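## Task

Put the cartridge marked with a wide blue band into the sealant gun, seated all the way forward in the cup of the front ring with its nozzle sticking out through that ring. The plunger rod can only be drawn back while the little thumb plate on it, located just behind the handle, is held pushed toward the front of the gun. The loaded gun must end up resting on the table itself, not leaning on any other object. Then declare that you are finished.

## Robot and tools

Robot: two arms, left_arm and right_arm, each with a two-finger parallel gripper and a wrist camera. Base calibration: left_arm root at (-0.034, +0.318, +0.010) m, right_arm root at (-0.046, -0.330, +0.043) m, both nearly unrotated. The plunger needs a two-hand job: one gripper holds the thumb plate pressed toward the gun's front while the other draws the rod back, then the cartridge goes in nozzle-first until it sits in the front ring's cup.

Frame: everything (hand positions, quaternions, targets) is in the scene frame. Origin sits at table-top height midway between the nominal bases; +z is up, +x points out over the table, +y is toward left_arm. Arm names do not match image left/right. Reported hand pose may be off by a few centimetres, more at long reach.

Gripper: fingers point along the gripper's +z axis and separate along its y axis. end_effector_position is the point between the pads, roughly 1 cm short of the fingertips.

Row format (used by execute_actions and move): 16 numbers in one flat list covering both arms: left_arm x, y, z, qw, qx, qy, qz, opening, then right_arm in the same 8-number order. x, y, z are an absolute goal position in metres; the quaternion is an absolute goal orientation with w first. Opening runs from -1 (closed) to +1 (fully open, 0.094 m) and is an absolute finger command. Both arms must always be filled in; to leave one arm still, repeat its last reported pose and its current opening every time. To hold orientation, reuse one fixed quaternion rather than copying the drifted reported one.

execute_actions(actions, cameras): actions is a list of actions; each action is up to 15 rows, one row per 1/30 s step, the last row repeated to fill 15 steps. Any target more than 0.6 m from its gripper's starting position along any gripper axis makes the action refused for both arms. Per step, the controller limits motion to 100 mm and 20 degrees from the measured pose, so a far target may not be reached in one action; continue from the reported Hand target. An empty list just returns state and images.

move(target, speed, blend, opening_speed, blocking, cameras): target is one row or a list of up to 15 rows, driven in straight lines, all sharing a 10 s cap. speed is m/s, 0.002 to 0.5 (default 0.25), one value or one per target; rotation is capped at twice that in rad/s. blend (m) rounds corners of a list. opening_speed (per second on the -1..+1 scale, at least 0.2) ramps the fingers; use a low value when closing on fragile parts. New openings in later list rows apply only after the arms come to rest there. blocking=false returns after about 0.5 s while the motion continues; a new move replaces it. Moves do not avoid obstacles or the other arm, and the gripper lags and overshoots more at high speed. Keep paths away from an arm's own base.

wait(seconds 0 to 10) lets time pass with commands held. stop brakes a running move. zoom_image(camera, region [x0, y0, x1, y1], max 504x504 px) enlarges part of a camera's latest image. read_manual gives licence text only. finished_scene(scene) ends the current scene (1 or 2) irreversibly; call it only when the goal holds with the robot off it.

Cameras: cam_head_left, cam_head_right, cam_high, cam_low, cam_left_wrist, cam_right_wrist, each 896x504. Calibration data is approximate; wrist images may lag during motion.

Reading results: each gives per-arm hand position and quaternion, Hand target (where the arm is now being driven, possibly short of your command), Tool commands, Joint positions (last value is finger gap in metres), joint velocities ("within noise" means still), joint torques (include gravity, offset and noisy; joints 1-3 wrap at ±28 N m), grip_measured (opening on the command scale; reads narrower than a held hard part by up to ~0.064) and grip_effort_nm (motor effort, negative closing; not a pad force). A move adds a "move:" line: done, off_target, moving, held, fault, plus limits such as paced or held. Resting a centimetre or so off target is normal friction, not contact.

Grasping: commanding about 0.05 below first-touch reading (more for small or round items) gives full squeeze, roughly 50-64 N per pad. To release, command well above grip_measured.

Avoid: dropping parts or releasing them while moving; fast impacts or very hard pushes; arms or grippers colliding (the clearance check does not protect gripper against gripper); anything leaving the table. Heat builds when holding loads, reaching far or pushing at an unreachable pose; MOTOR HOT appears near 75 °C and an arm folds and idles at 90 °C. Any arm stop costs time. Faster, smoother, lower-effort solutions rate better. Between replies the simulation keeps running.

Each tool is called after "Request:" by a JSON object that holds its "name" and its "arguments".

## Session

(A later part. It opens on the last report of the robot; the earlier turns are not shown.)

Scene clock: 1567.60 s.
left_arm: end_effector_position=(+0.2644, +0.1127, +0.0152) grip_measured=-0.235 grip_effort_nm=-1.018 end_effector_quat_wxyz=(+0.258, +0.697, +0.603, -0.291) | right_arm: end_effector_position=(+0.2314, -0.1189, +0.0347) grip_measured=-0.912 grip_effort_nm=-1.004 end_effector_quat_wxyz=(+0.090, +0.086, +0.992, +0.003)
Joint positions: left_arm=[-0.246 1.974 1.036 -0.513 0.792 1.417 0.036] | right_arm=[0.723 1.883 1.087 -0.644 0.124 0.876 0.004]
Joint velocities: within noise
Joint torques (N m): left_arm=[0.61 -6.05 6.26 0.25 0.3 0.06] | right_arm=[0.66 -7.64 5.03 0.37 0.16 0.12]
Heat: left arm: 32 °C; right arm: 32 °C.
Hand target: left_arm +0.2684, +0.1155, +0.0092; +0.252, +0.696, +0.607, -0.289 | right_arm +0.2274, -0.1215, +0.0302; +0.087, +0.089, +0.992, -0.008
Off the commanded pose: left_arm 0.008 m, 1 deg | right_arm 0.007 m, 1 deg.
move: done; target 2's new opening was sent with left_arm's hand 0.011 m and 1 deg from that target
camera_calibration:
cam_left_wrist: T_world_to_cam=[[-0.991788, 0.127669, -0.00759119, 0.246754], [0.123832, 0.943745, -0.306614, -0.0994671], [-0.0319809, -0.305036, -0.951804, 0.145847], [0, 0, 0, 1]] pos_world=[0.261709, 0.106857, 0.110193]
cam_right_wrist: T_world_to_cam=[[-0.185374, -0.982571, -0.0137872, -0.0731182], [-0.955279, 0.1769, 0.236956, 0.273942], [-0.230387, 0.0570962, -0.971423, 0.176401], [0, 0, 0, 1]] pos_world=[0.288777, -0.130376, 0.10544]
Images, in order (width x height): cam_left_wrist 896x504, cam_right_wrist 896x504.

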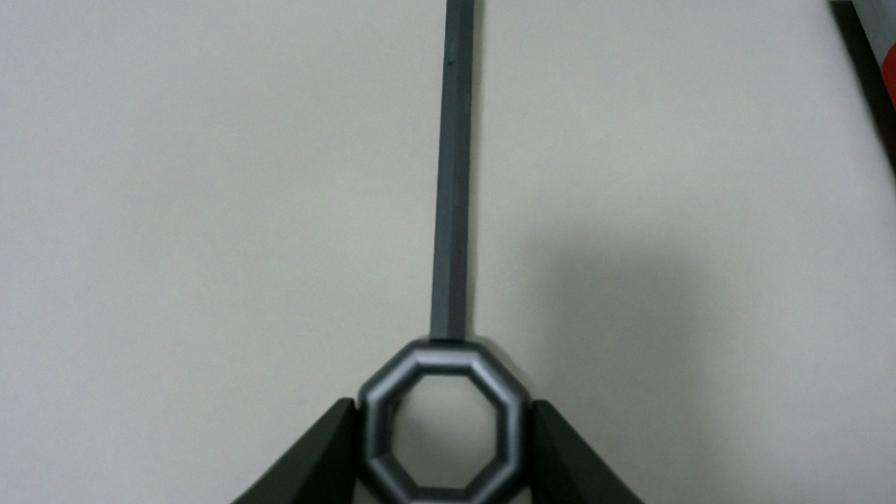

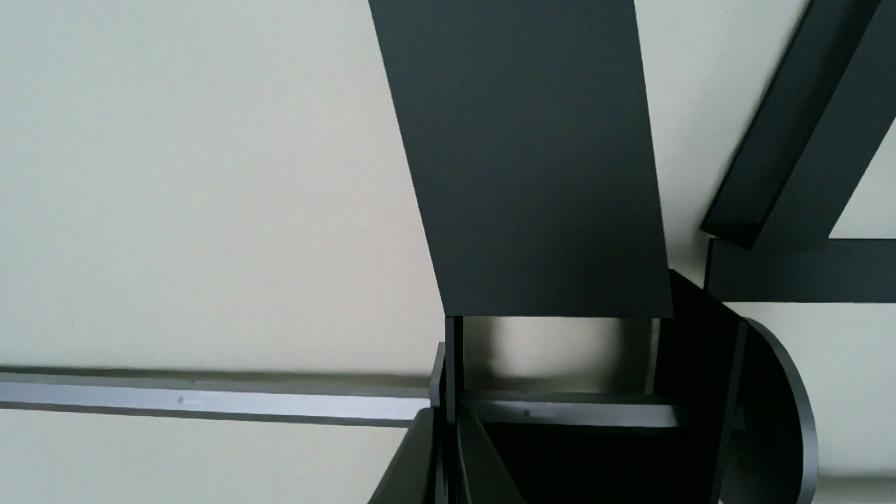

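Request:
{"name": "move", "arguments": {"target": [[0.2705, 0.145, 0.014, 0.2514, 0.6973, 0.6067, -0.2889, -0.32, 0.226, -0.135, 0.031, 0.0869, 0.0885, 0.9922, -0.0077, -0.94]], "speed": 0.04, "cameras": ["cam_left_wrist", "cam_right_wrist"]}}

Scene clock: 1581.83 s.
left_arm: end_effector_position=(+0.2663, +0.1299, +0.0192) grip_measured=-0.235 grip_effort_nm=-1.018 end_effector_quat_wxyz=(+0.265, +0.694, +0.600, -0.296) | right_arm: end_effector_position=(+0.2346, -0.1043, +0.0351) grip_measured=-0.915 grip_effort_nm=-1.004 end_effector_quat_wxyz=(+0.095, +0.083, +0.991, +0.042)
Joint positions: left_arm=[-0.186 1.974 1.046 -0.581 0.815 1.501 0.036] | right_arm=[0.725 1.874 1.069 -0.572 0.076 0.871 0.004]
Joint velocities: within noise
Joint torques (N m): left_arm=[2.5 -6.57 6.78 -0.24 0.18 0.45] | right_arm=[-1.66 -9.54 3.32 -0.07 0.53 -0.13]
Heat: left arm: 31 °C; right arm: 32 °C.
Hand target: left_arm +0.2691, +0.1429, +0.0146; +0.251, +0.695, +0.608, -0.291 | right_arm +0.2274, -0.1316, +0.0315; +0.089, +0.087, +0.992, -0.003
Off the commanded pose: left_arm 0.016 m, 2 deg | right_arm 0.032 m, 6 deg.
move: off_target (left_arm, right_arm)
camera_calibration:
cam_left_wrist: T_world_to_cam=[[-0.991711, 0.1281, -0.00997989, 0.246414], [0.124417, 0.937994, -0.323555, -0.113781], [-0.0320862, -0.322115, -0.946157, 0.157131], [0, 0, 0, 1]] pos_world=[0.263569, 0.125774, 0.114316]
cam_right_wrist: T_world_to_cam=[[-0.170987, -0.981039, -0.0912462, -0.0586409], [-0.961522, 0.145936, 0.232761, 0.272711], [-0.215032, 0.127534, -0.968244, 0.180365], [0, 0, 0, 1]] pos_world=[0.290975, -0.12033, 0.10581]
Images, in order (width x height): cam_left_wrist 896x504, cam_right_wrist 896x504.

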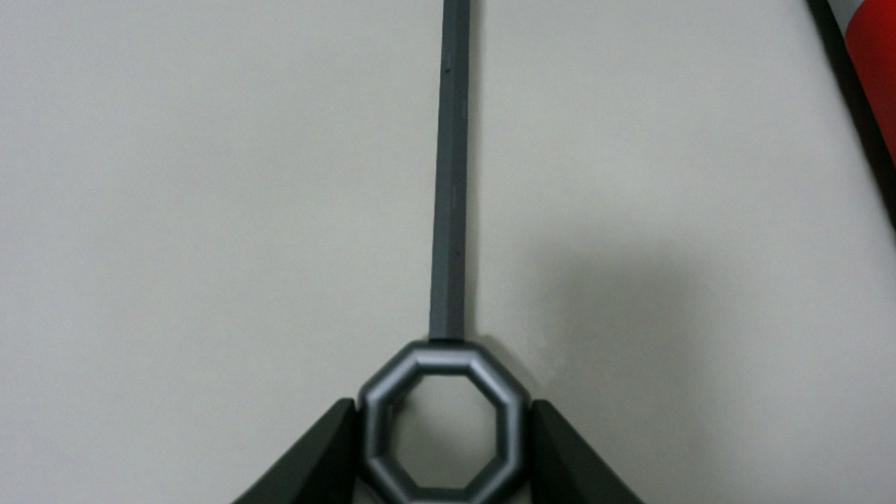

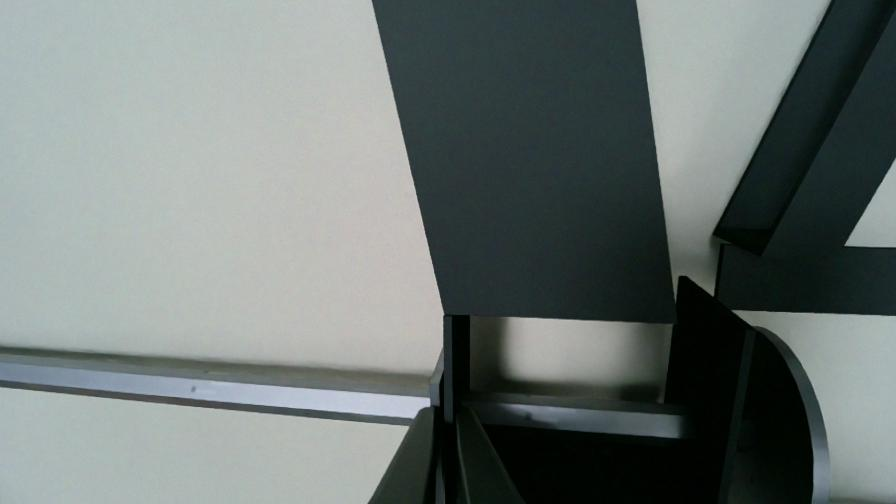

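Request:
{"name": "move", "arguments": {"target": [[0.2685, 0.133, 0.014, 0.2514, 0.6973, 0.6067, -0.2889, -0.32, 0.232, -0.106, 0.031, 0.0869, 0.0885, 0.9922, -0.0077, -0.94],[0.2685, 0.133, 0.014, 0.2514, 0.6973, 0.6067, -0.2889, -0.32, 0.232, -0.106, 0.035, 0.0869, 0.0885, 0.9922, -0.0077, -0.4],[0.2685, 0.133, 0.014, 0.2514, 0.6973, 0.6067, -0.2889, -0.32, 0.225, -0.09, 0.085, 0.0869, 0.0885, 0.9922, -0.0077, -0.4]], "speed": 0.06, "opening_speed": 0.8, "cameras": ["cam_left_wrist", "cam_right_wrist"]}}

Scene clock: 1642.27 s.
left_arm: end_effector_position=(+0.2669, +0.1321, +0.0168) grip_measured=-0.235 grip_effort_nm=-1.018 end_effector_quat_wxyz=(+0.259, +0.697, +0.603, -0.289) | right_arm: end_effector_position=(+0.2184, -0.0955, +0.0678) grip_measured=-0.402 grip_effort_nm=0.149 end_effector_quat_wxyz=(+0.065, +0.082, +0.994, -0.020)
Joint positions: left_arm=[-0.186 1.974 1.046 -0.581 0.796 1.501 0.036] | right_arm=[0.799 1.903 1.27 -0.883 0.125 0.948 0.028]
Joint velocities: within noise
Joint torques (N m): left_arm=[-0.08 -6.91 5.98 0.13 0.25 -0.02] | right_arm=[0.55 -11.41 8.02 0.07 0.23 0.13]
Heat: left arm: 30 °C; right arm: 31 °C.
Hand target: left_arm +0.2685, +0.1333, +0.0139; +0.251, +0.697, +0.607, -0.288 | right_arm +0.2236, -0.0917, +0.0844; +0.084, +0.088, +0.992, -0.011
Off the commanded pose: left_arm 0.003 m, 1 deg | right_arm 0.019 m, 3 deg.
move: off_target (right_arm); target 2's new opening was sent with right_arm's hand 0.007 m and 3 deg from that target
camera_calibration:
cam_left_wrist: T_world_to_cam=[[-0.991822, 0.127147, -0.0110844, 0.246848], [0.124415, 0.94382, -0.306146, -0.117746], [-0.028464, -0.305021, -0.95192, 0.152497], [0, 0, 0, 1]] pos_world=[0.263819, 0.12626, 0.111854]
cam_right_wrist: T_world_to_cam=[[-0.181059, -0.982755, 0.0375494, -0.0564843], [-0.942243, 0.184281, 0.279675, 0.244507], [-0.281772, 0.015257, -0.95936, 0.210609], [0, 0, 0, 1]] pos_world=[0.279501, -0.103781, 0.135788]
Images, in order (width x height): cam_left_wrist 896x504, cam_right_wrist 896x504.

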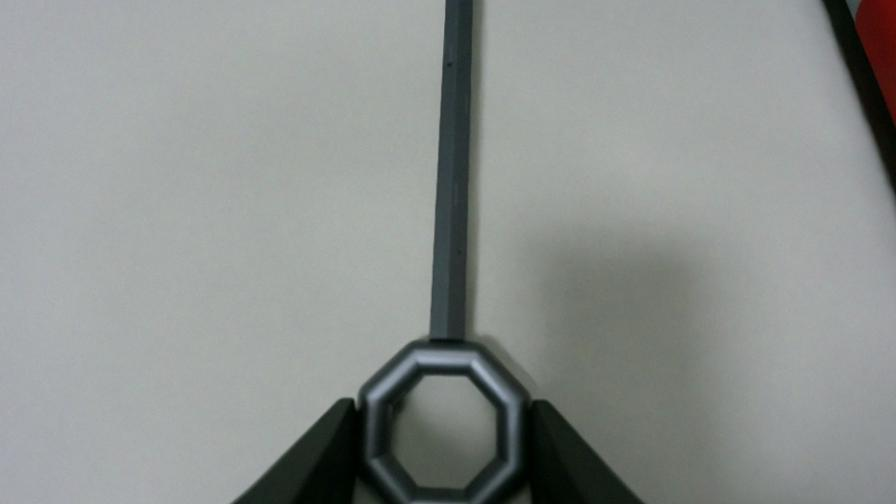

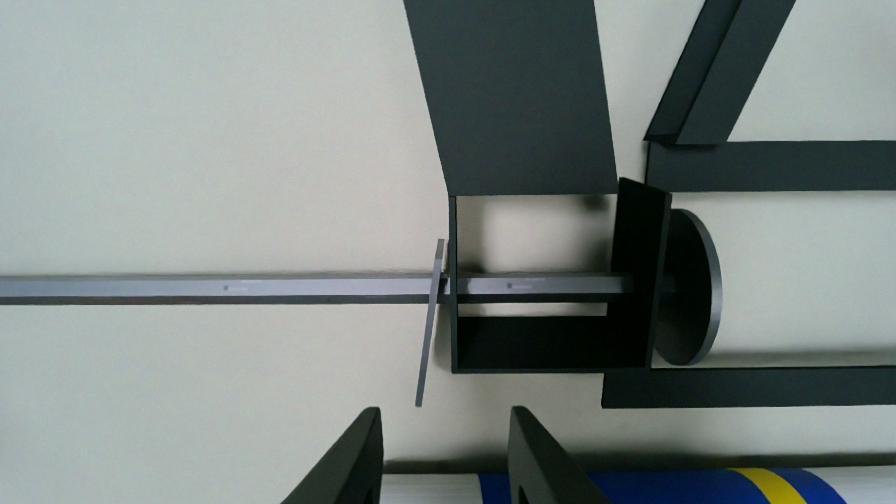

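Request:
{"name": "move", "arguments": {"target": [[0.2685, 0.133, 0.014, 0.2514, 0.6973, 0.6067, -0.2889, -0.32, 0.216, -0.060, 0.065, 0.0869, 0.0885, 0.9922, -0.0077, -0.98],[0.2685, 0.133, 0.014, 0.2514, 0.6973, 0.6067, -0.2889, -0.32, 0.216, -0.060, 0.030, 0.0869, 0.0885, 0.9922, -0.0077, -0.98]], "speed": 0.06, "cameras": ["cam_left_wrist", "cam_right_wrist"]}}

Scene clock: 1671.73 s.
left_arm: end_effector_position=(+0.2669, +0.1321, +0.0168) grip_measured=-0.235 grip_effort_nm=-1.013 end_effector_quat_wxyz=(+0.259, +0.697, +0.603, -0.289) | right_arm: end_effector_position=(+0.2152, -0.0594, +0.0352) grip_measured=-0.975 grip_effort_nm=-0.252 end_effector_quat_wxyz=(+0.080, +0.084, +0.993, -0.002)
Joint positions: left_arm=[-0.186 1.974 1.046 -0.581 0.796 1.501 0.036] | right_arm=[0.875 2.004 1.268 -0.744 0.132 1.026 0.001]
Joint velocities: within noise
Joint torques (N m): left_arm=[-0.24 -6.99 5.87 0.13 0.26 -0.02] | right_arm=[0.36 -8.75 4.89 0.55 0.24 0.13]
Heat: left arm: 30 °C; right arm: 33 °C.
Hand target: left_arm +0.2684, +0.1330, +0.0140; +0.251, +0.697, +0.606, -0.289 | right_arm +0.2164, -0.0609, +0.0300; +0.087, +0.090, +0.992, -0.008
Off the commanded pose: left_arm 0.003 m, 1 deg | right_arm 0.005 m, 1 deg.
move: done
camera_calibration:
cam_left_wrist: T_world_to_cam=[[-0.991822, 0.127147, -0.0110844, 0.246848], [0.124415, 0.94382, -0.306146, -0.117746], [-0.028464, -0.305021, -0.95192, 0.152497], [0, 0, 0, 1]] pos_world=[0.263819, 0.12626, 0.111854]
cam_right_wrist: T_world_to_cam=[[-0.182766, -0.983155, -0.00173596, -0.01864], [-0.950643, 0.176272, 0.255357, 0.246222], [-0.250749, 0.0483209, -0.966845, 0.173469], [0, 0, 0, 1]] pos_world=[0.27416, -0.0701102, 0.104811]
Images, in order (width x height): cam_left_wrist 896x504, cam_right_wrist 896x504.

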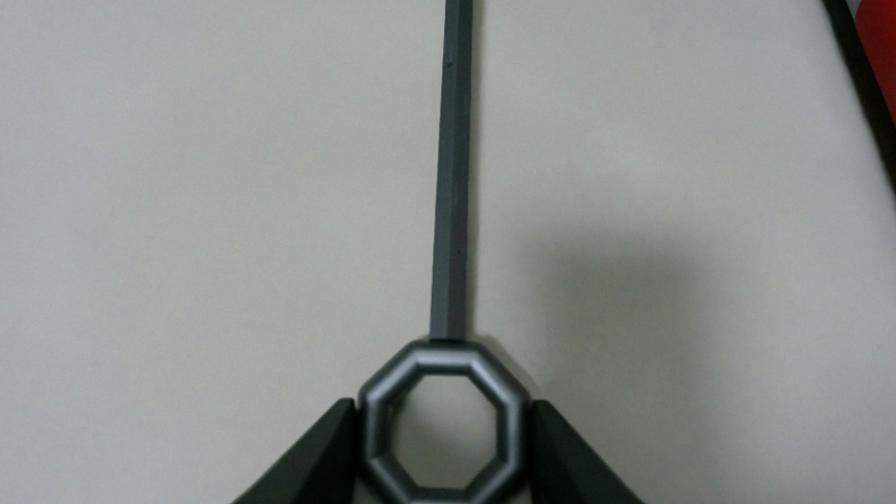

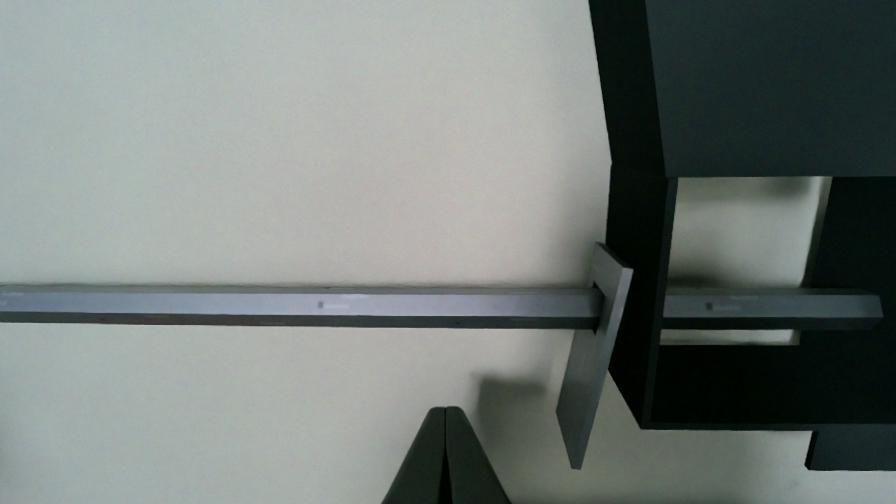

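Request:
{"name": "move", "arguments": {"target": [[0.2685, 0.133, 0.014, 0.2514, 0.6973, 0.6067, -0.2889, -0.32, 0.218, -0.062, 0.016, 0.0869, 0.0885, 0.9922, -0.0077, -0.98],[0.2685, 0.133, 0.014, 0.2514, 0.6973, 0.6067, -0.2889, -0.32, 0.216, -0.092, 0.016, 0.0869, 0.0885, 0.9922, -0.0077, -0.98]], "speed": 0.05, "cameras": ["cam_left_wrist", "cam_right_wrist"]}}

Scene clock: 1699.20 s.
left_arm: end_effector_position=(+0.2669, +0.1321, +0.0168) grip_measured=-0.235 grip_effort_nm=-1.023 end_effector_quat_wxyz=(+0.259, +0.697, +0.603, -0.289) | right_arm: end_effector_position=(+0.2131, -0.0789, +0.0104) grip_measured=-0.975 grip_effort_nm=-0.247 end_effector_quat_wxyz=(+0.081, +0.089, +0.993, +0.003)
Joint positions: left_arm=[-0.186 1.974 1.046 -0.581 0.796 1.501 0.036] | right_arm=[0.841 1.995 1.138 -0.61 0.125 1 0.001]
Joint velocities: within noise
Joint torques (N m): left_arm=[-0.18 -6.86 5.93 0.12 0.28 -0.01] | right_arm=[-1.61 -11.55 3.86 0.19 0.24 -0.17]
Heat: left arm: 30 °C; right arm: 33 °C.
Hand target: left_arm +0.2685, +0.1331, +0.0141; +0.252, +0.697, +0.607, -0.289 | right_arm +0.2155, -0.0910, +0.0159; +0.087, +0.090, +0.992, -0.007
Off the commanded pose: left_arm 0.003 m, 1 deg | right_arm 0.015 m, 1 deg.
move: off_target (right_arm)
camera_calibration:
cam_left_wrist: T_world_to_cam=[[-0.991822, 0.127147, -0.0110844, 0.246848], [0.124415, 0.94382, -0.306146, -0.117746], [-0.028464, -0.305021, -0.95192, 0.152497], [0, 0, 0, 1]] pos_world=[0.263819, 0.12626, 0.111854]
cam_right_wrist: T_world_to_cam=[[-0.190027, -0.981714, -0.0112513, -0.0365053], [-0.95014, 0.181006, 0.25391, 0.254195], [-0.247231, 0.0589402, -0.967162, 0.150001], [0, 0, 0, 1]] pos_world=[0.271668, -0.0906895, 0.0801221]
Images, in order (width x height): cam_left_wrist 896x504, cam_right_wrist 896x504.

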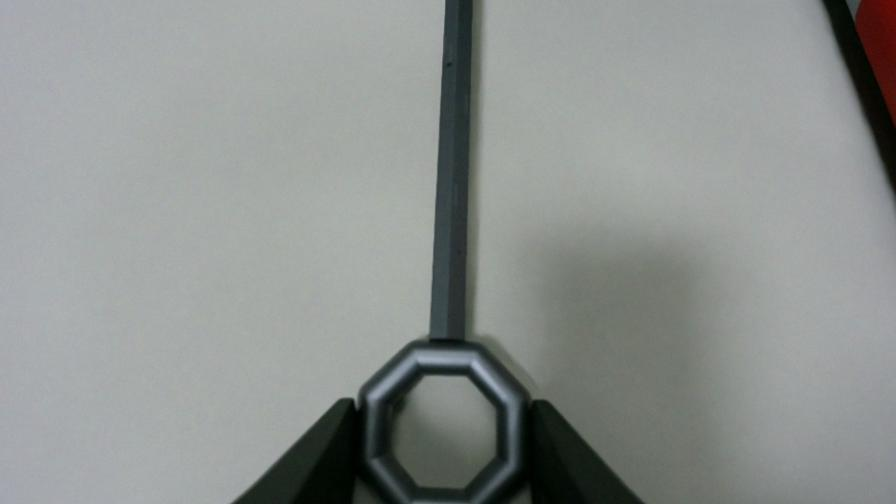

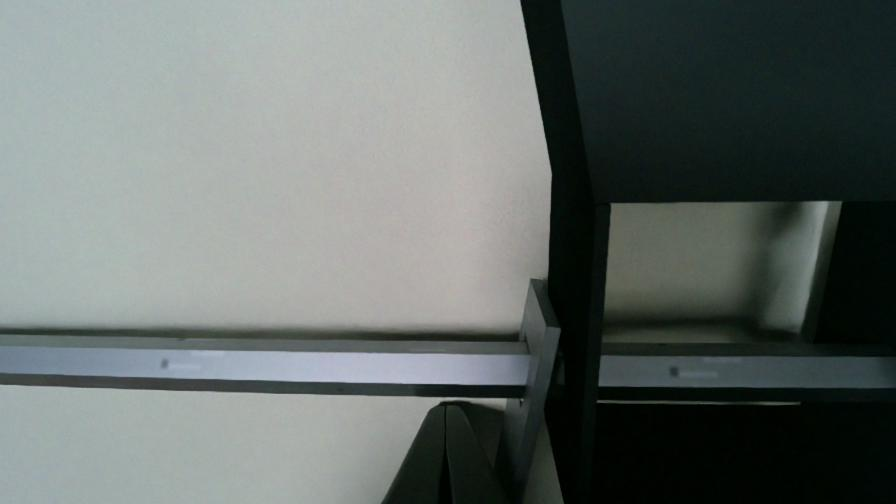

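Request:
{"name": "move", "arguments": {"target": [[0.2685, 0.133, 0.014, 0.2514, 0.6973, 0.6067, -0.2889, -0.32, 0.216, -0.092, 0.024, 0.0869, 0.0885, 0.9922, -0.0077, -0.98],[0.2685, 0.133, 0.014, 0.2514, 0.6973, 0.6067, -0.2889, -0.32, 0.214, -0.11, 0.024, 0.0869, 0.0885, 0.9922, -0.0077, -0.98]], "speed": 0.05, "cameras": ["cam_left_wrist", "cam_right_wrist"]}}

Scene clock: 1711.97 s.
left_arm: end_effector_position=(+0.2658, +0.1300, +0.0176) grip_measured=-0.235 grip_effort_nm=-1.018 end_effector_quat_wxyz=(+0.260, +0.696, +0.602, -0.293) | right_arm: end_effector_position=(+0.2121, -0.0829, +0.0172) grip_measured=-0.975 grip_effort_nm=-0.242 end_effector_quat_wxyz=(+0.079, +0.085, +0.993, +0.028)
Joint positions: left_arm=[-0.191 1.974 1.046 -0.581 0.803 1.495 0.036] | right_arm=[0.817 1.94 1.086 -0.574 0.087 0.968 0.001]
Joint velocities: within noise
Joint torques (N m): left_arm=[0.38 -6.91 6.09 0.14 0.23 0.04] | right_arm=[-2.45 -11.67 3.82 -0.08 0.52 -0.21]
Heat: left arm: 30 °C; right arm: 35 °C.
Hand target: left_arm +0.2684, +0.1331, +0.0140; +0.251, +0.697, +0.607, -0.289 | right_arm +0.2149, -0.1072, +0.0234; +0.088, +0.090, +0.992, -0.004
Off the commanded pose: left_arm 0.005 m, 1 deg | right_arm 0.028 m, 4 deg.
move: off_target (right_arm)
camera_calibration:
cam_left_wrist: T_world_to_cam=[[-0.991779, 0.127811, -0.00629375, 0.245899], [0.123382, 0.942049, -0.311964, -0.114765], [-0.0339435, -0.310176, -0.950073, 0.154659], [0, 0, 0, 1]] pos_world=[0.263287, 0.124657, 0.112682]
cam_right_wrist: T_world_to_cam=[[-0.178277, -0.98213, -0.0603165, -0.0421772], [-0.952188, 0.156736, 0.262244, 0.250546], [-0.248104, 0.104185, -0.963115, 0.160385], [0, 0, 0, 1]] pos_world=[0.27084, -0.0974029, 0.0862208]
Images, in order (width x height): cam_left_wrist 896x504, cam_right_wrist 896x504.

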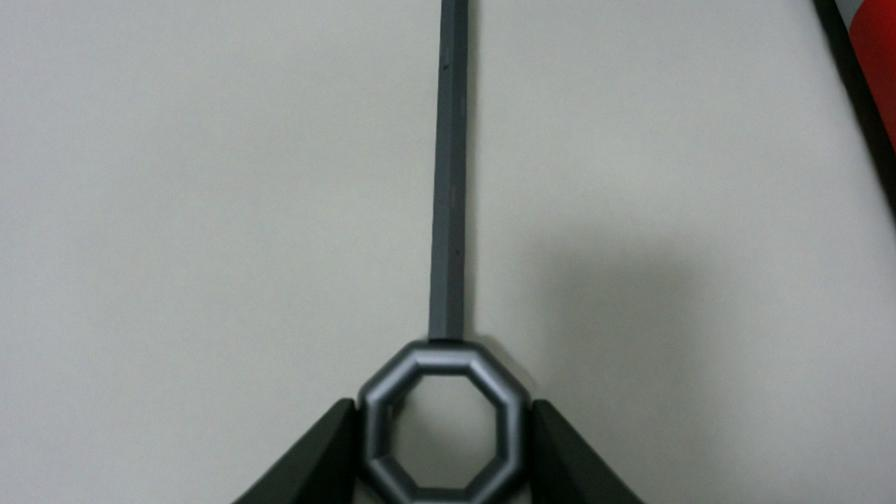

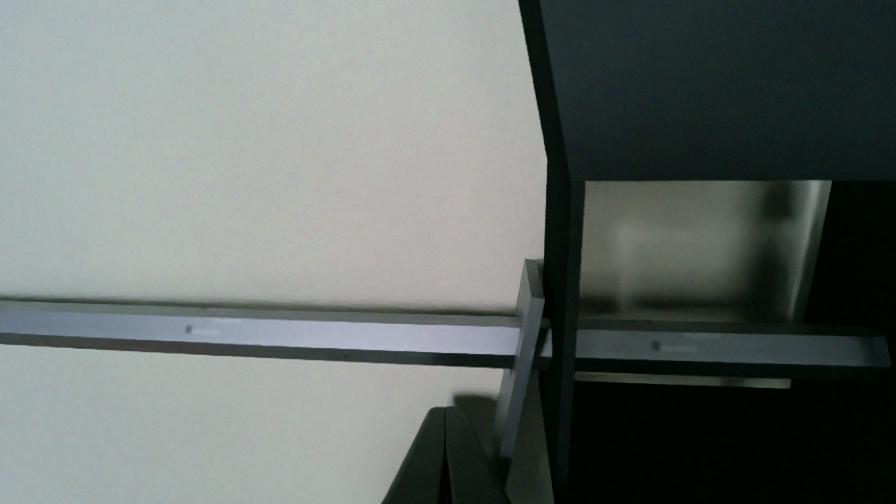

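Request:
{"name": "move", "arguments": {"target": [[0.2695, 0.145, 0.014, 0.2514, 0.6973, 0.6067, -0.2889, -0.32, 0.213, -0.122, 0.022, 0.0869, 0.0885, 0.9922, -0.0077, -0.98]], "speed": 0.05, "cameras": ["cam_left_wrist", "cam_right_wrist"]}}

Scene clock: 1728.30 s.
left_arm: end_effector_position=(+0.2663, +0.1290, +0.0218) grip_measured=-0.235 grip_effort_nm=-1.023 end_effector_quat_wxyz=(+0.270, +0.691, +0.598, -0.303) | right_arm: end_effector_position=(+0.2126, -0.0843, +0.0184) grip_measured=-0.975 grip_effort_nm=-0.247 end_effector_quat_wxyz=(+0.081, +0.078, +0.993, +0.046)
Joint positions: left_arm=[-0.181 1.974 1.046 -0.582 0.835 1.503 0.036] | right_arm=[0.802 1.912 1.047 -0.531 0.064 0.94 0.001]
Joint velocities: within noise
Joint torques (N m): left_arm=[2.35 -6.75 6.17 -0.19 0.06 0.51] | right_arm=[-3.06 -11.12 3.4 -0.31 0.7 -0.22]
Heat: left arm: 30 °C; right arm: 35 °C.
Hand target: left_arm +0.2690, +0.1435, +0.0155; +0.255, +0.695, +0.605, -0.292 | right_arm +0.2125, -0.1191, +0.0212; +0.086, +0.087, +0.993, -0.006
Off the commanded pose: left_arm 0.018 m, 3 deg | right_arm 0.038 m, 6 deg.
move: off_target (left_arm, right_arm)
camera_calibration:
cam_left_wrist: T_world_to_cam=[[-0.992044, 0.12561, -0.00841072, 0.246907], [0.120885, 0.931814, -0.342212, -0.109948], [-0.0351481, -0.340507, -0.939585, 0.162332], [0, 0, 0, 1]] pos_world=[0.26394, 0.126712, 0.116976]
cam_right_wrist: T_world_to_cam=[[-0.16244, -0.982093, -0.0954312, -0.0461283], [-0.956506, 0.132979, 0.259641, 0.249897], [-0.242301, 0.133457, -0.960978, 0.163096], [0, 0, 0, 1]] pos_world=[0.271053, -0.100299, 0.0874462]
Images, in order (width x height): cam_left_wrist 896x504, cam_right_wrist 896x504.

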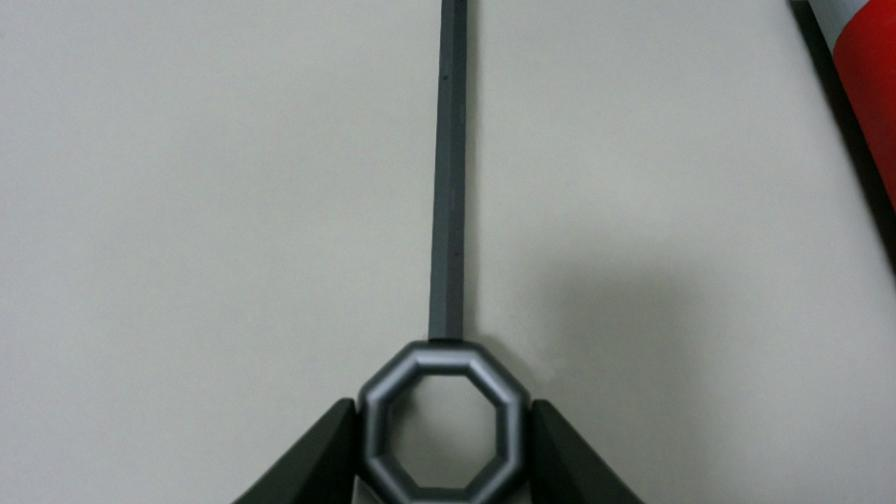

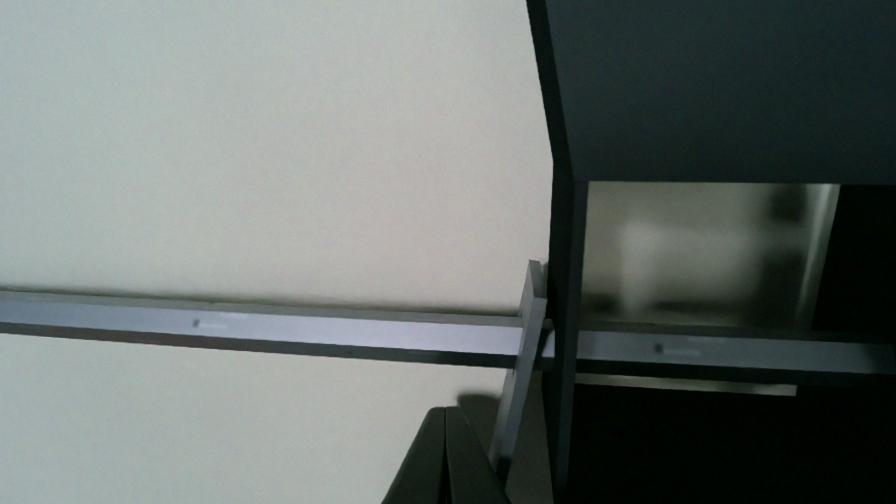

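Request:
{"name": "move", "arguments": {"target": [[0.2715, 0.162, 0.014, 0.2514, 0.6973, 0.6067, -0.2889, -0.32, 0.212, -0.135, 0.022, 0.0869, 0.0885, 0.9922, -0.0077, -0.98]], "speed": 0.05, "cameras": ["cam_left_wrist", "cam_right_wrist"]}}

Scene clock: 1770.87 s.
left_arm: end_effector_position=(+0.2636, +0.1371, +0.0272) grip_measured=-0.235 grip_effort_nm=-1.013 end_effector_quat_wxyz=(+0.277, +0.687, +0.593, -0.317) | right_arm: end_effector_position=(+0.2156, -0.0795, +0.0232) grip_measured=-0.975 grip_effort_nm=-0.247 end_effector_quat_wxyz=(+0.087, +0.071, +0.991, +0.076)
Joint positions: left_arm=[-0.146 1.974 1.053 -0.639 0.869 1.564 0.036] | right_arm=[0.788 1.882 1.015 -0.474 0.029 0.914 0.001]
Joint velocities: within noise
Joint torques (N m): left_arm=[3.81 -6.24 6.57 -0.25 -0.36 0.6] | right_arm=[-4 -10.8 2.89 -0.68 0.97 -0.21]
Heat: left arm: 30 °C; right arm: 34 °C.
Hand target: left_arm +0.2698, +0.1611, +0.0150; +0.253, +0.696, +0.607, -0.289 | right_arm +0.2113, -0.1299, +0.0214; +0.086, +0.086, +0.993, -0.004
Off the commanded pose: left_arm 0.029 m, 5 deg | right_arm 0.056 m, 10 deg.
move: off_target (left_arm, right_arm)
camera_calibration:
cam_left_wrist: T_world_to_cam=[[-0.991285, 0.131704, -0.00278186, 0.242082], [0.123269, 0.919937, -0.372184, -0.113492], [-0.0464591, -0.369283, -0.928155, 0.17667], [0, 0, 0, 1]] pos_world=[0.26217, 0.137764, 0.122411]
cam_right_wrist: T_world_to_cam=[[-0.141769, -0.977562, -0.155803, -0.0431611], [-0.963199, 0.099916, 0.249529, 0.24991], [-0.228362, 0.185445, -0.955751, 0.168741], [0, 0, 0, 1]] pos_world=[0.273128, -0.0984548, 0.09219]
Images, in order (width x height): cam_left_wrist 896x504, cam_right_wrist 896x504.

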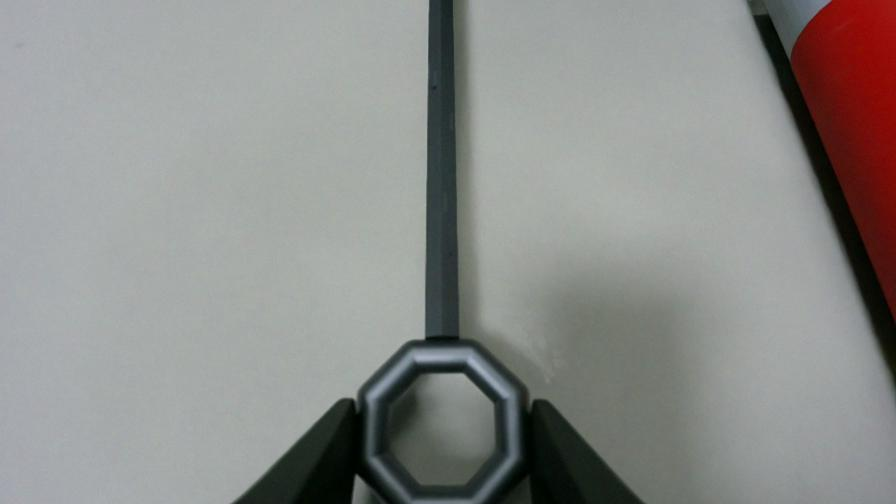

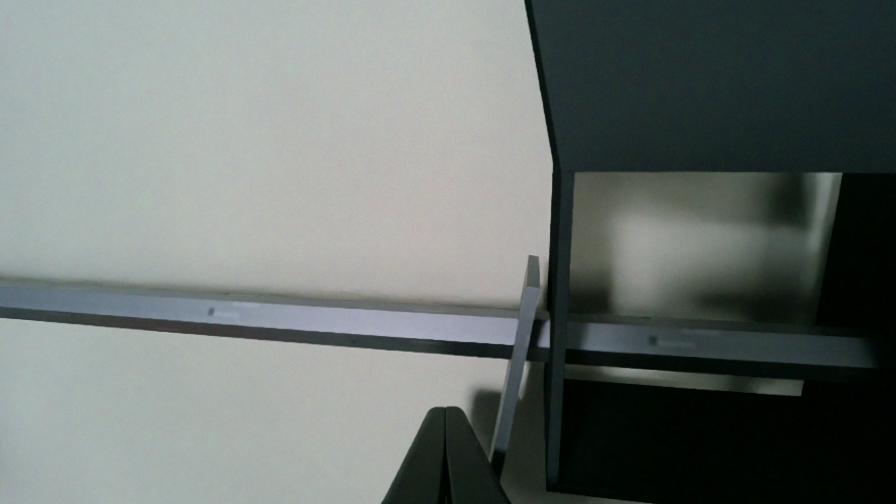

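Request:
{"name": "move", "arguments": {"target": [[0.2685, 0.136, 0.012, 0.2514, 0.6973, 0.6067, -0.2889, -0.32, 0.216, -0.078, 0.022, 0.0869, 0.0885, 0.9922, -0.0077, -0.98],[0.2685, 0.136, 0.012, 0.2514, 0.6973, 0.6067, -0.2889, -0.32, 0.218, -0.065, 0.030, 0.0869, 0.0885, 0.9922, -0.0077, -0.98],[0.2685, 0.136, 0.012, 0.2514, 0.6973, 0.6067, -0.2889, -0.32, 0.238, -0.080, 0.085, 0.0869, 0.0885, 0.9922, -0.0077, -0.2]], "speed": 0.06, "cameras": ["cam_left_wrist", "cam_right_wrist"]}}

Scene clock: 1792.47 s.
left_arm: end_effector_position=(+0.2664, +0.1393, +0.0168) grip_measured=-0.235 grip_effort_nm=-1.018 end_effector_quat_wxyz=(+0.257, +0.702, +0.600, -0.286) | right_arm: end_effector_position=(+0.2314, -0.0853, +0.0666) grip_measured=-0.202 grip_effort_nm=0.149 end_effector_quat_wxyz=(+0.067, +0.092, +0.993, -0.021)
Joint positions: left_arm=[-0.168 1.974 1.053 -0.613 0.789 1.543 0.036] | right_arm=[0.795 1.963 1.348 -0.902 0.13 0.965 0.037]
Joint velocities: within noise
Joint torques (N m): left_arm=[-0.54 -6.43 5.33 0.34 0.27 -0.23] | right_arm=[-0.5 -12.05 8.03 0.07 0.19 -0.17]
Heat: left arm: 30 °C; right arm: 35 °C.
Hand target: left_arm +0.2688, +0.1382, +0.0110; +0.251, +0.700, +0.606, -0.284 | right_arm +0.2390, -0.0844, +0.0839; +0.084, +0.089, +0.992, -0.013
Off the commanded pose: left_arm 0.006 m, 1 deg | right_arm 0.020 m, 3 deg.
move: off_target (right_arm); target 3's new opening was sent with right_arm's hand 0.020 m and 3 deg from that target
camera_calibration:
cam_left_wrist: T_world_to_cam=[[-0.990401, 0.137415, -0.0149222, 0.243718], [0.135601, 0.945006, -0.297616, -0.127783], [-0.0267954, -0.296783, -0.954569, 0.153114], [0, 0, 0, 1]] pos_world=[0.262809, 0.132707, 0.111764]
cam_right_wrist: T_world_to_cam=[[-0.20086, -0.978889, 0.0378368, -0.0391264], [-0.939507, 0.20343, 0.275578, 0.256463], [-0.277457, 0.0198045, -0.960534, 0.212443], [0, 0, 0, 1]] pos_world=[0.292034, -0.0946802, 0.134863]
Images, in order (width x height): cam_left_wrist 896x504, cam_right_wrist 896x504.

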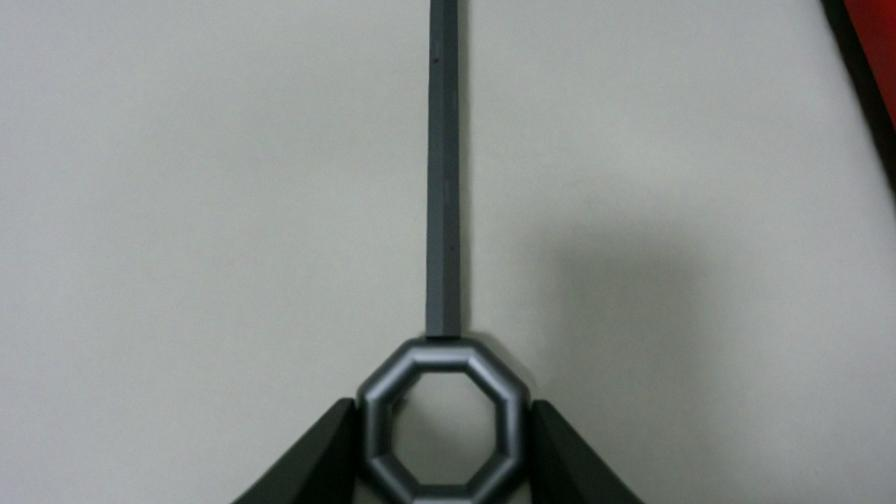

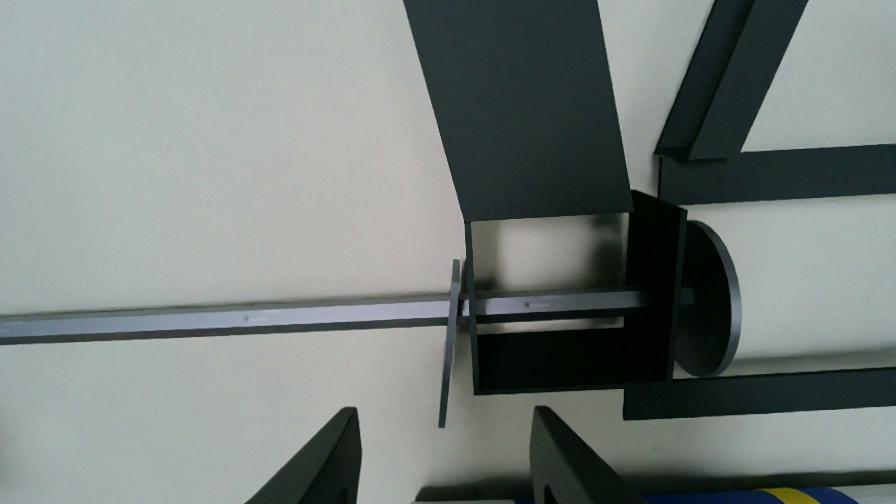

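Request:
{"name": "move", "arguments": {"target": [[0.2685, 0.136, 0.012, 0.2514, 0.6973, 0.6067, -0.2889, -0.32, 0.2405, -0.090, 0.055, 0.0869, 0.0799, 0.9930, -0.0070, -0.25],[0.2685, 0.136, 0.012, 0.2514, 0.6973, 0.6067, -0.2889, -0.32, 0.2405, -0.090, 0.038, 0.0869, 0.0799, 0.9930, -0.0070, -0.25]], "speed": 0.06, "cameras": ["cam_left_wrist", "cam_right_wrist"]}}

Scene clock: 1808.37 s.
left_arm: end_effector_position=(+0.2664, +0.1393, +0.0168) grip_measured=-0.235 grip_effort_nm=-1.018 end_effector_quat_wxyz=(+0.256, +0.701, +0.601, -0.287) | right_arm: end_effector_position=(+0.2385, -0.0863, +0.0456) grip_measured=-0.248 grip_effort_nm=-0.100 end_effector_quat_wxyz=(+0.086, +0.088, +0.992, +0.000)
Joint positions: left_arm=[-0.168 1.974 1.053 -0.613 0.789 1.54 0.036] | right_arm=[0.78 1.963 1.251 -0.745 0.13 0.937 0.035]
Joint velocities: within noise
Joint torques (N m): left_arm=[-0.61 -6.54 5.49 0.32 0.36 -0.28] | right_arm=[-0.64 -8.16 4.82 0.59 0.13 -0.18]
Heat: left arm: 30 °C; right arm: 35 °C.
Hand target: left_arm +0.2689, +0.1371, +0.0121; +0.252, +0.696, +0.608, -0.289 | right_arm +0.2404, -0.0903, +0.0383; +0.087, +0.084, +0.993, -0.006
Off the commanded pose: left_arm 0.006 m, 1 deg | right_arm 0.009 m, 1 deg.
move: done
camera_calibration:
cam_left_wrist: T_world_to_cam=[[-0.990726, 0.135279, -0.0127443, 0.244065], [0.132916, 0.945383, -0.297632, -0.12712], [-0.0282151, -0.296565, -0.954596, 0.153462], [0, 0, 0, 1]] pos_world=[0.263028, 0.132672, 0.11177]
cam_right_wrist: T_world_to_cam=[[-0.189779, -0.9818, -0.00730575, -0.0387141], [-0.952657, 0.182335, 0.243306, 0.271927], [-0.237546, 0.0531343, -0.969922, 0.188059], [0, 0, 0, 1]] pos_world=[0.296378, -0.0975837, 0.115958]
Images, in order (width x height): cam_left_wrist 896x504, cam_right_wrist 896x504.

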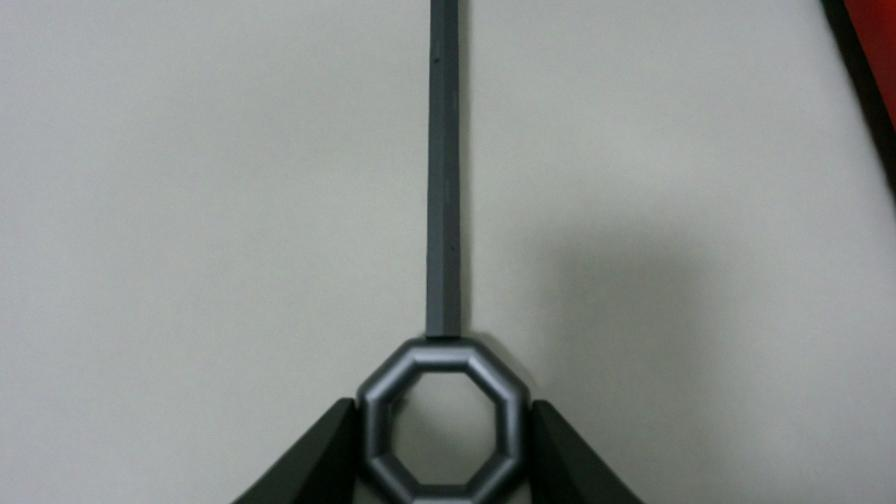

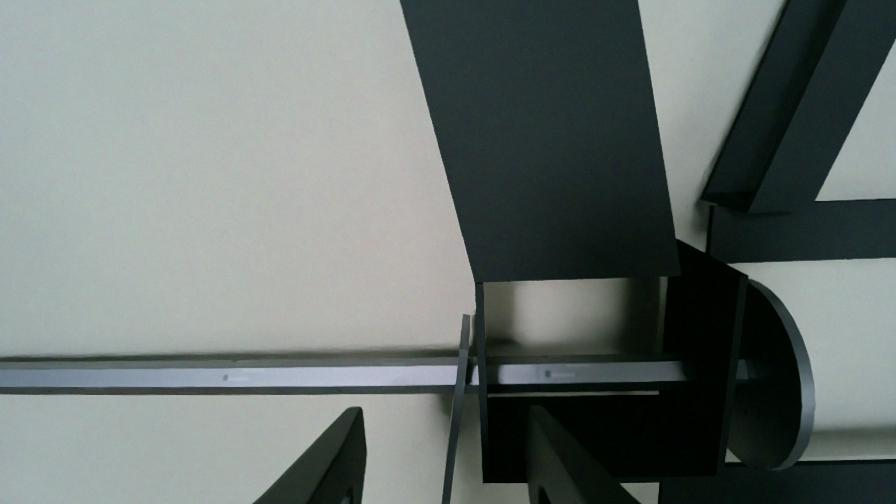

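Request:
{"name": "move", "arguments": {"target": [[0.2685, 0.136, 0.012, 0.2514, 0.6973, 0.6067, -0.2889, -0.32, 0.2425, -0.097, 0.037, 0.0869, 0.0799, 0.9930, -0.0070, -0.25],[0.2685, 0.136, 0.012, 0.2514, 0.6973, 0.6067, -0.2889, -0.32, 0.2420, -0.097, 0.0285, 0.0869, 0.0799, 0.9930, -0.0070, -0.25],[0.2685, 0.136, 0.012, 0.2514, 0.6973, 0.6067, -0.2889, -0.32, 0.2420, -0.097, 0.0285, 0.0869, 0.0799, 0.9930, -0.0070, -0.96]], "speed": 0.06, "opening_speed": 0.8, "cameras": ["cam_right_wrist"]}}

Request:
{"name": "zoom_image", "arguments": {"camera": "cam_right_wrist", "region": [360, 250, 610, 504]}}

Scene clock: 1826.80 s.
left_arm: end_effector_position=(+0.2674, +0.1397, +0.0163) grip_measured=-0.235 grip_effort_nm=-1.018 end_effector_quat_wxyz=(+0.256, +0.702, +0.601, -0.284) | right_arm: end_effector_position=(+0.2408, -0.0931, +0.0351) grip_measured=-0.908 grip_effort_nm=-1.009 end_effector_quat_wxyz=(+0.088, +0.074, +0.993, -0.002)
Joint positions: left_arm=[-0.168 1.974 1.053 -0.608 0.784 1.54 0.036] | right_arm=[0.763 1.971 1.215 -0.698 0.132 0.891 0.004]
Joint velocities: within noise
Joint torques (N m): left_arm=[-0.77 -6.45 5.37 0.29 0.39 -0.28] | right_arm=[-0.57 -8.28 4.72 0.56 0.11 -0.05]
Heat: left arm: 30 °C; right arm: 33 °C.
Hand target: left_arm +0.2690, +0.1371, +0.0120; +0.252, +0.696, +0.607, -0.288 | right_arm +0.2413, -0.0972, +0.0284; +0.087, +0.075, +0.993, -0.008
Off the commanded pose: left_arm 0.006 m, 1 deg | right_arm 0.008 m, 1 deg.
move: done
camera_calibration:
cam_right_wrist: T_world_to_cam=[[-0.161937, -0.986801, -0.000926112, -0.0524949], [-0.958066, 0.156997, 0.23971, 0.27698], [-0.236401, 0.0397053, -0.970844, 0.177248], [0, 0, 0, 1]] pos_world=[0.298766, -0.102325, 0.105637]
Images, in order (width x height): cam_right_wrist 896x504.

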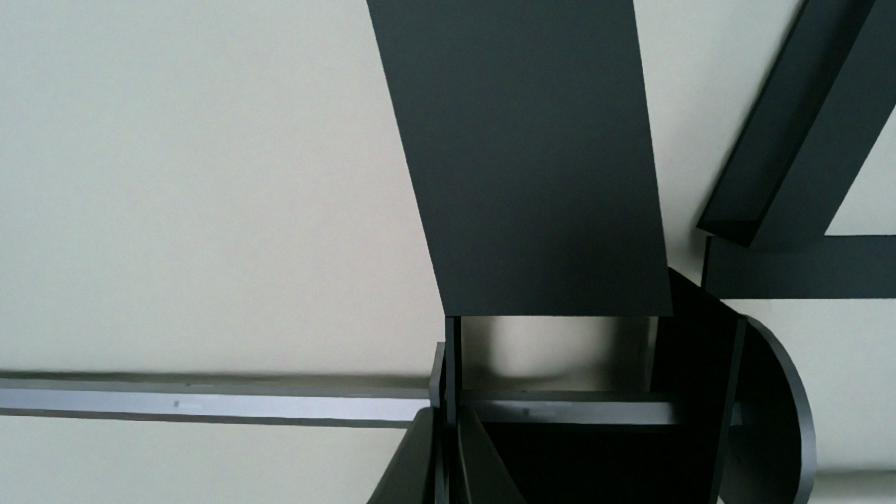

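Scaled by 1.984 from the camera's 896x504 image, which has a finer 1280x720 frame.

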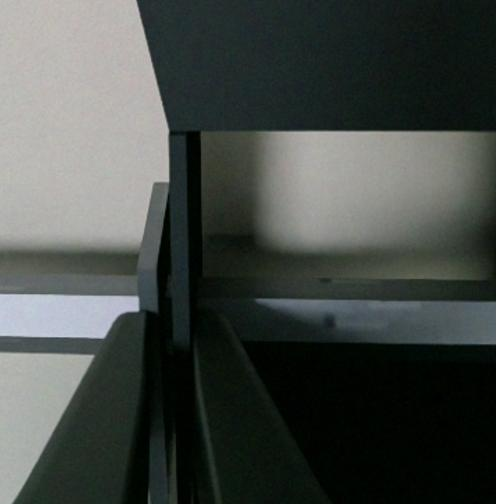

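Request:
{"name": "move", "arguments": {"target": [[0.2735, 0.172, 0.014, 0.2514, 0.6973, 0.6067, -0.2889, -0.32, 0.240, -0.127, 0.0285, 0.0869, 0.0799, 0.9930, -0.0070, -0.96]], "speed": 0.05, "cameras": ["cam_left_wrist", "cam_right_wrist"]}}

Scene clock: 1844.87 s.
left_arm: end_effector_position=(+0.2689, +0.1516, +0.0213) grip_measured=-0.235 grip_effort_nm=-1.013 end_effector_quat_wxyz=(+0.271, +0.694, +0.595, -0.303) | right_arm: end_effector_position=(+0.2434, -0.0858, +0.0358) grip_measured=-0.913 grip_effort_nm=-1.009 end_effector_quat_wxyz=(+0.096, +0.064, +0.992, +0.052)
Joint positions: left_arm=[-0.111 1.992 1.072 -0.673 0.836 1.621 0.036] | right_arm=[0.74 1.923 1.138 -0.577 0.062 0.85 0.004]
Joint velocities: within noise
Joint torques (N m): left_arm=[2.77 -6.5 6.83 -0.32 0.02 0.4] | right_arm=[-2.85 -9.68 3.17 -0.09 0.63 -0.16]
Heat: left arm: 30 °C; right arm: 33 °C.
Hand target: left_arm +0.2723, +0.1673, +0.0156; +0.254, +0.696, +0.605, -0.293 | right_arm +0.2390, -0.1203, +0.0298; +0.089, +0.074, +0.993, -0.002
Off the commanded pose: left_arm 0.022 m, 3 deg | right_arm 0.042 m, 7 deg.
move: off_target (left_arm, right_arm)
camera_calibration:
cam_left_wrist: T_world_to_cam=[[-0.990868, 0.134184, -0.0132205, 0.245101], [0.130574, 0.930492, -0.342251, -0.13391], [-0.033623, -0.340852, -0.939516, 0.169256], [0, 0, 0, 1]] pos_world=[0.266039, 0.149405, 0.116429]
cam_right_wrist: T_world_to_cam=[[-0.132117, -0.985364, -0.107715, -0.0481315], [-0.967419, 0.104502, 0.230606, 0.276299], [-0.215975, 0.134673, -0.967067, 0.181375], [0, 0, 0, 1]] pos_world=[0.30011, -0.100727, 0.106501]
Images, in order (width x height): cam_left_wrist 896x504, cam_right_wrist 896x504.

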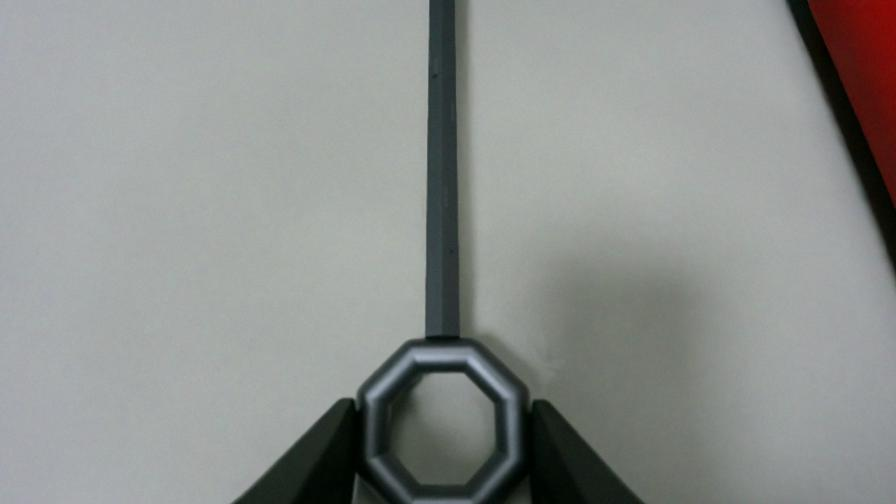

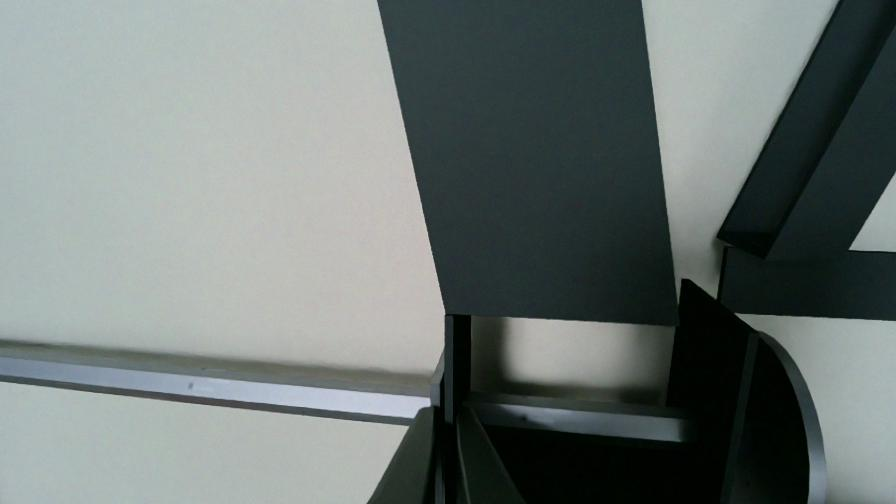

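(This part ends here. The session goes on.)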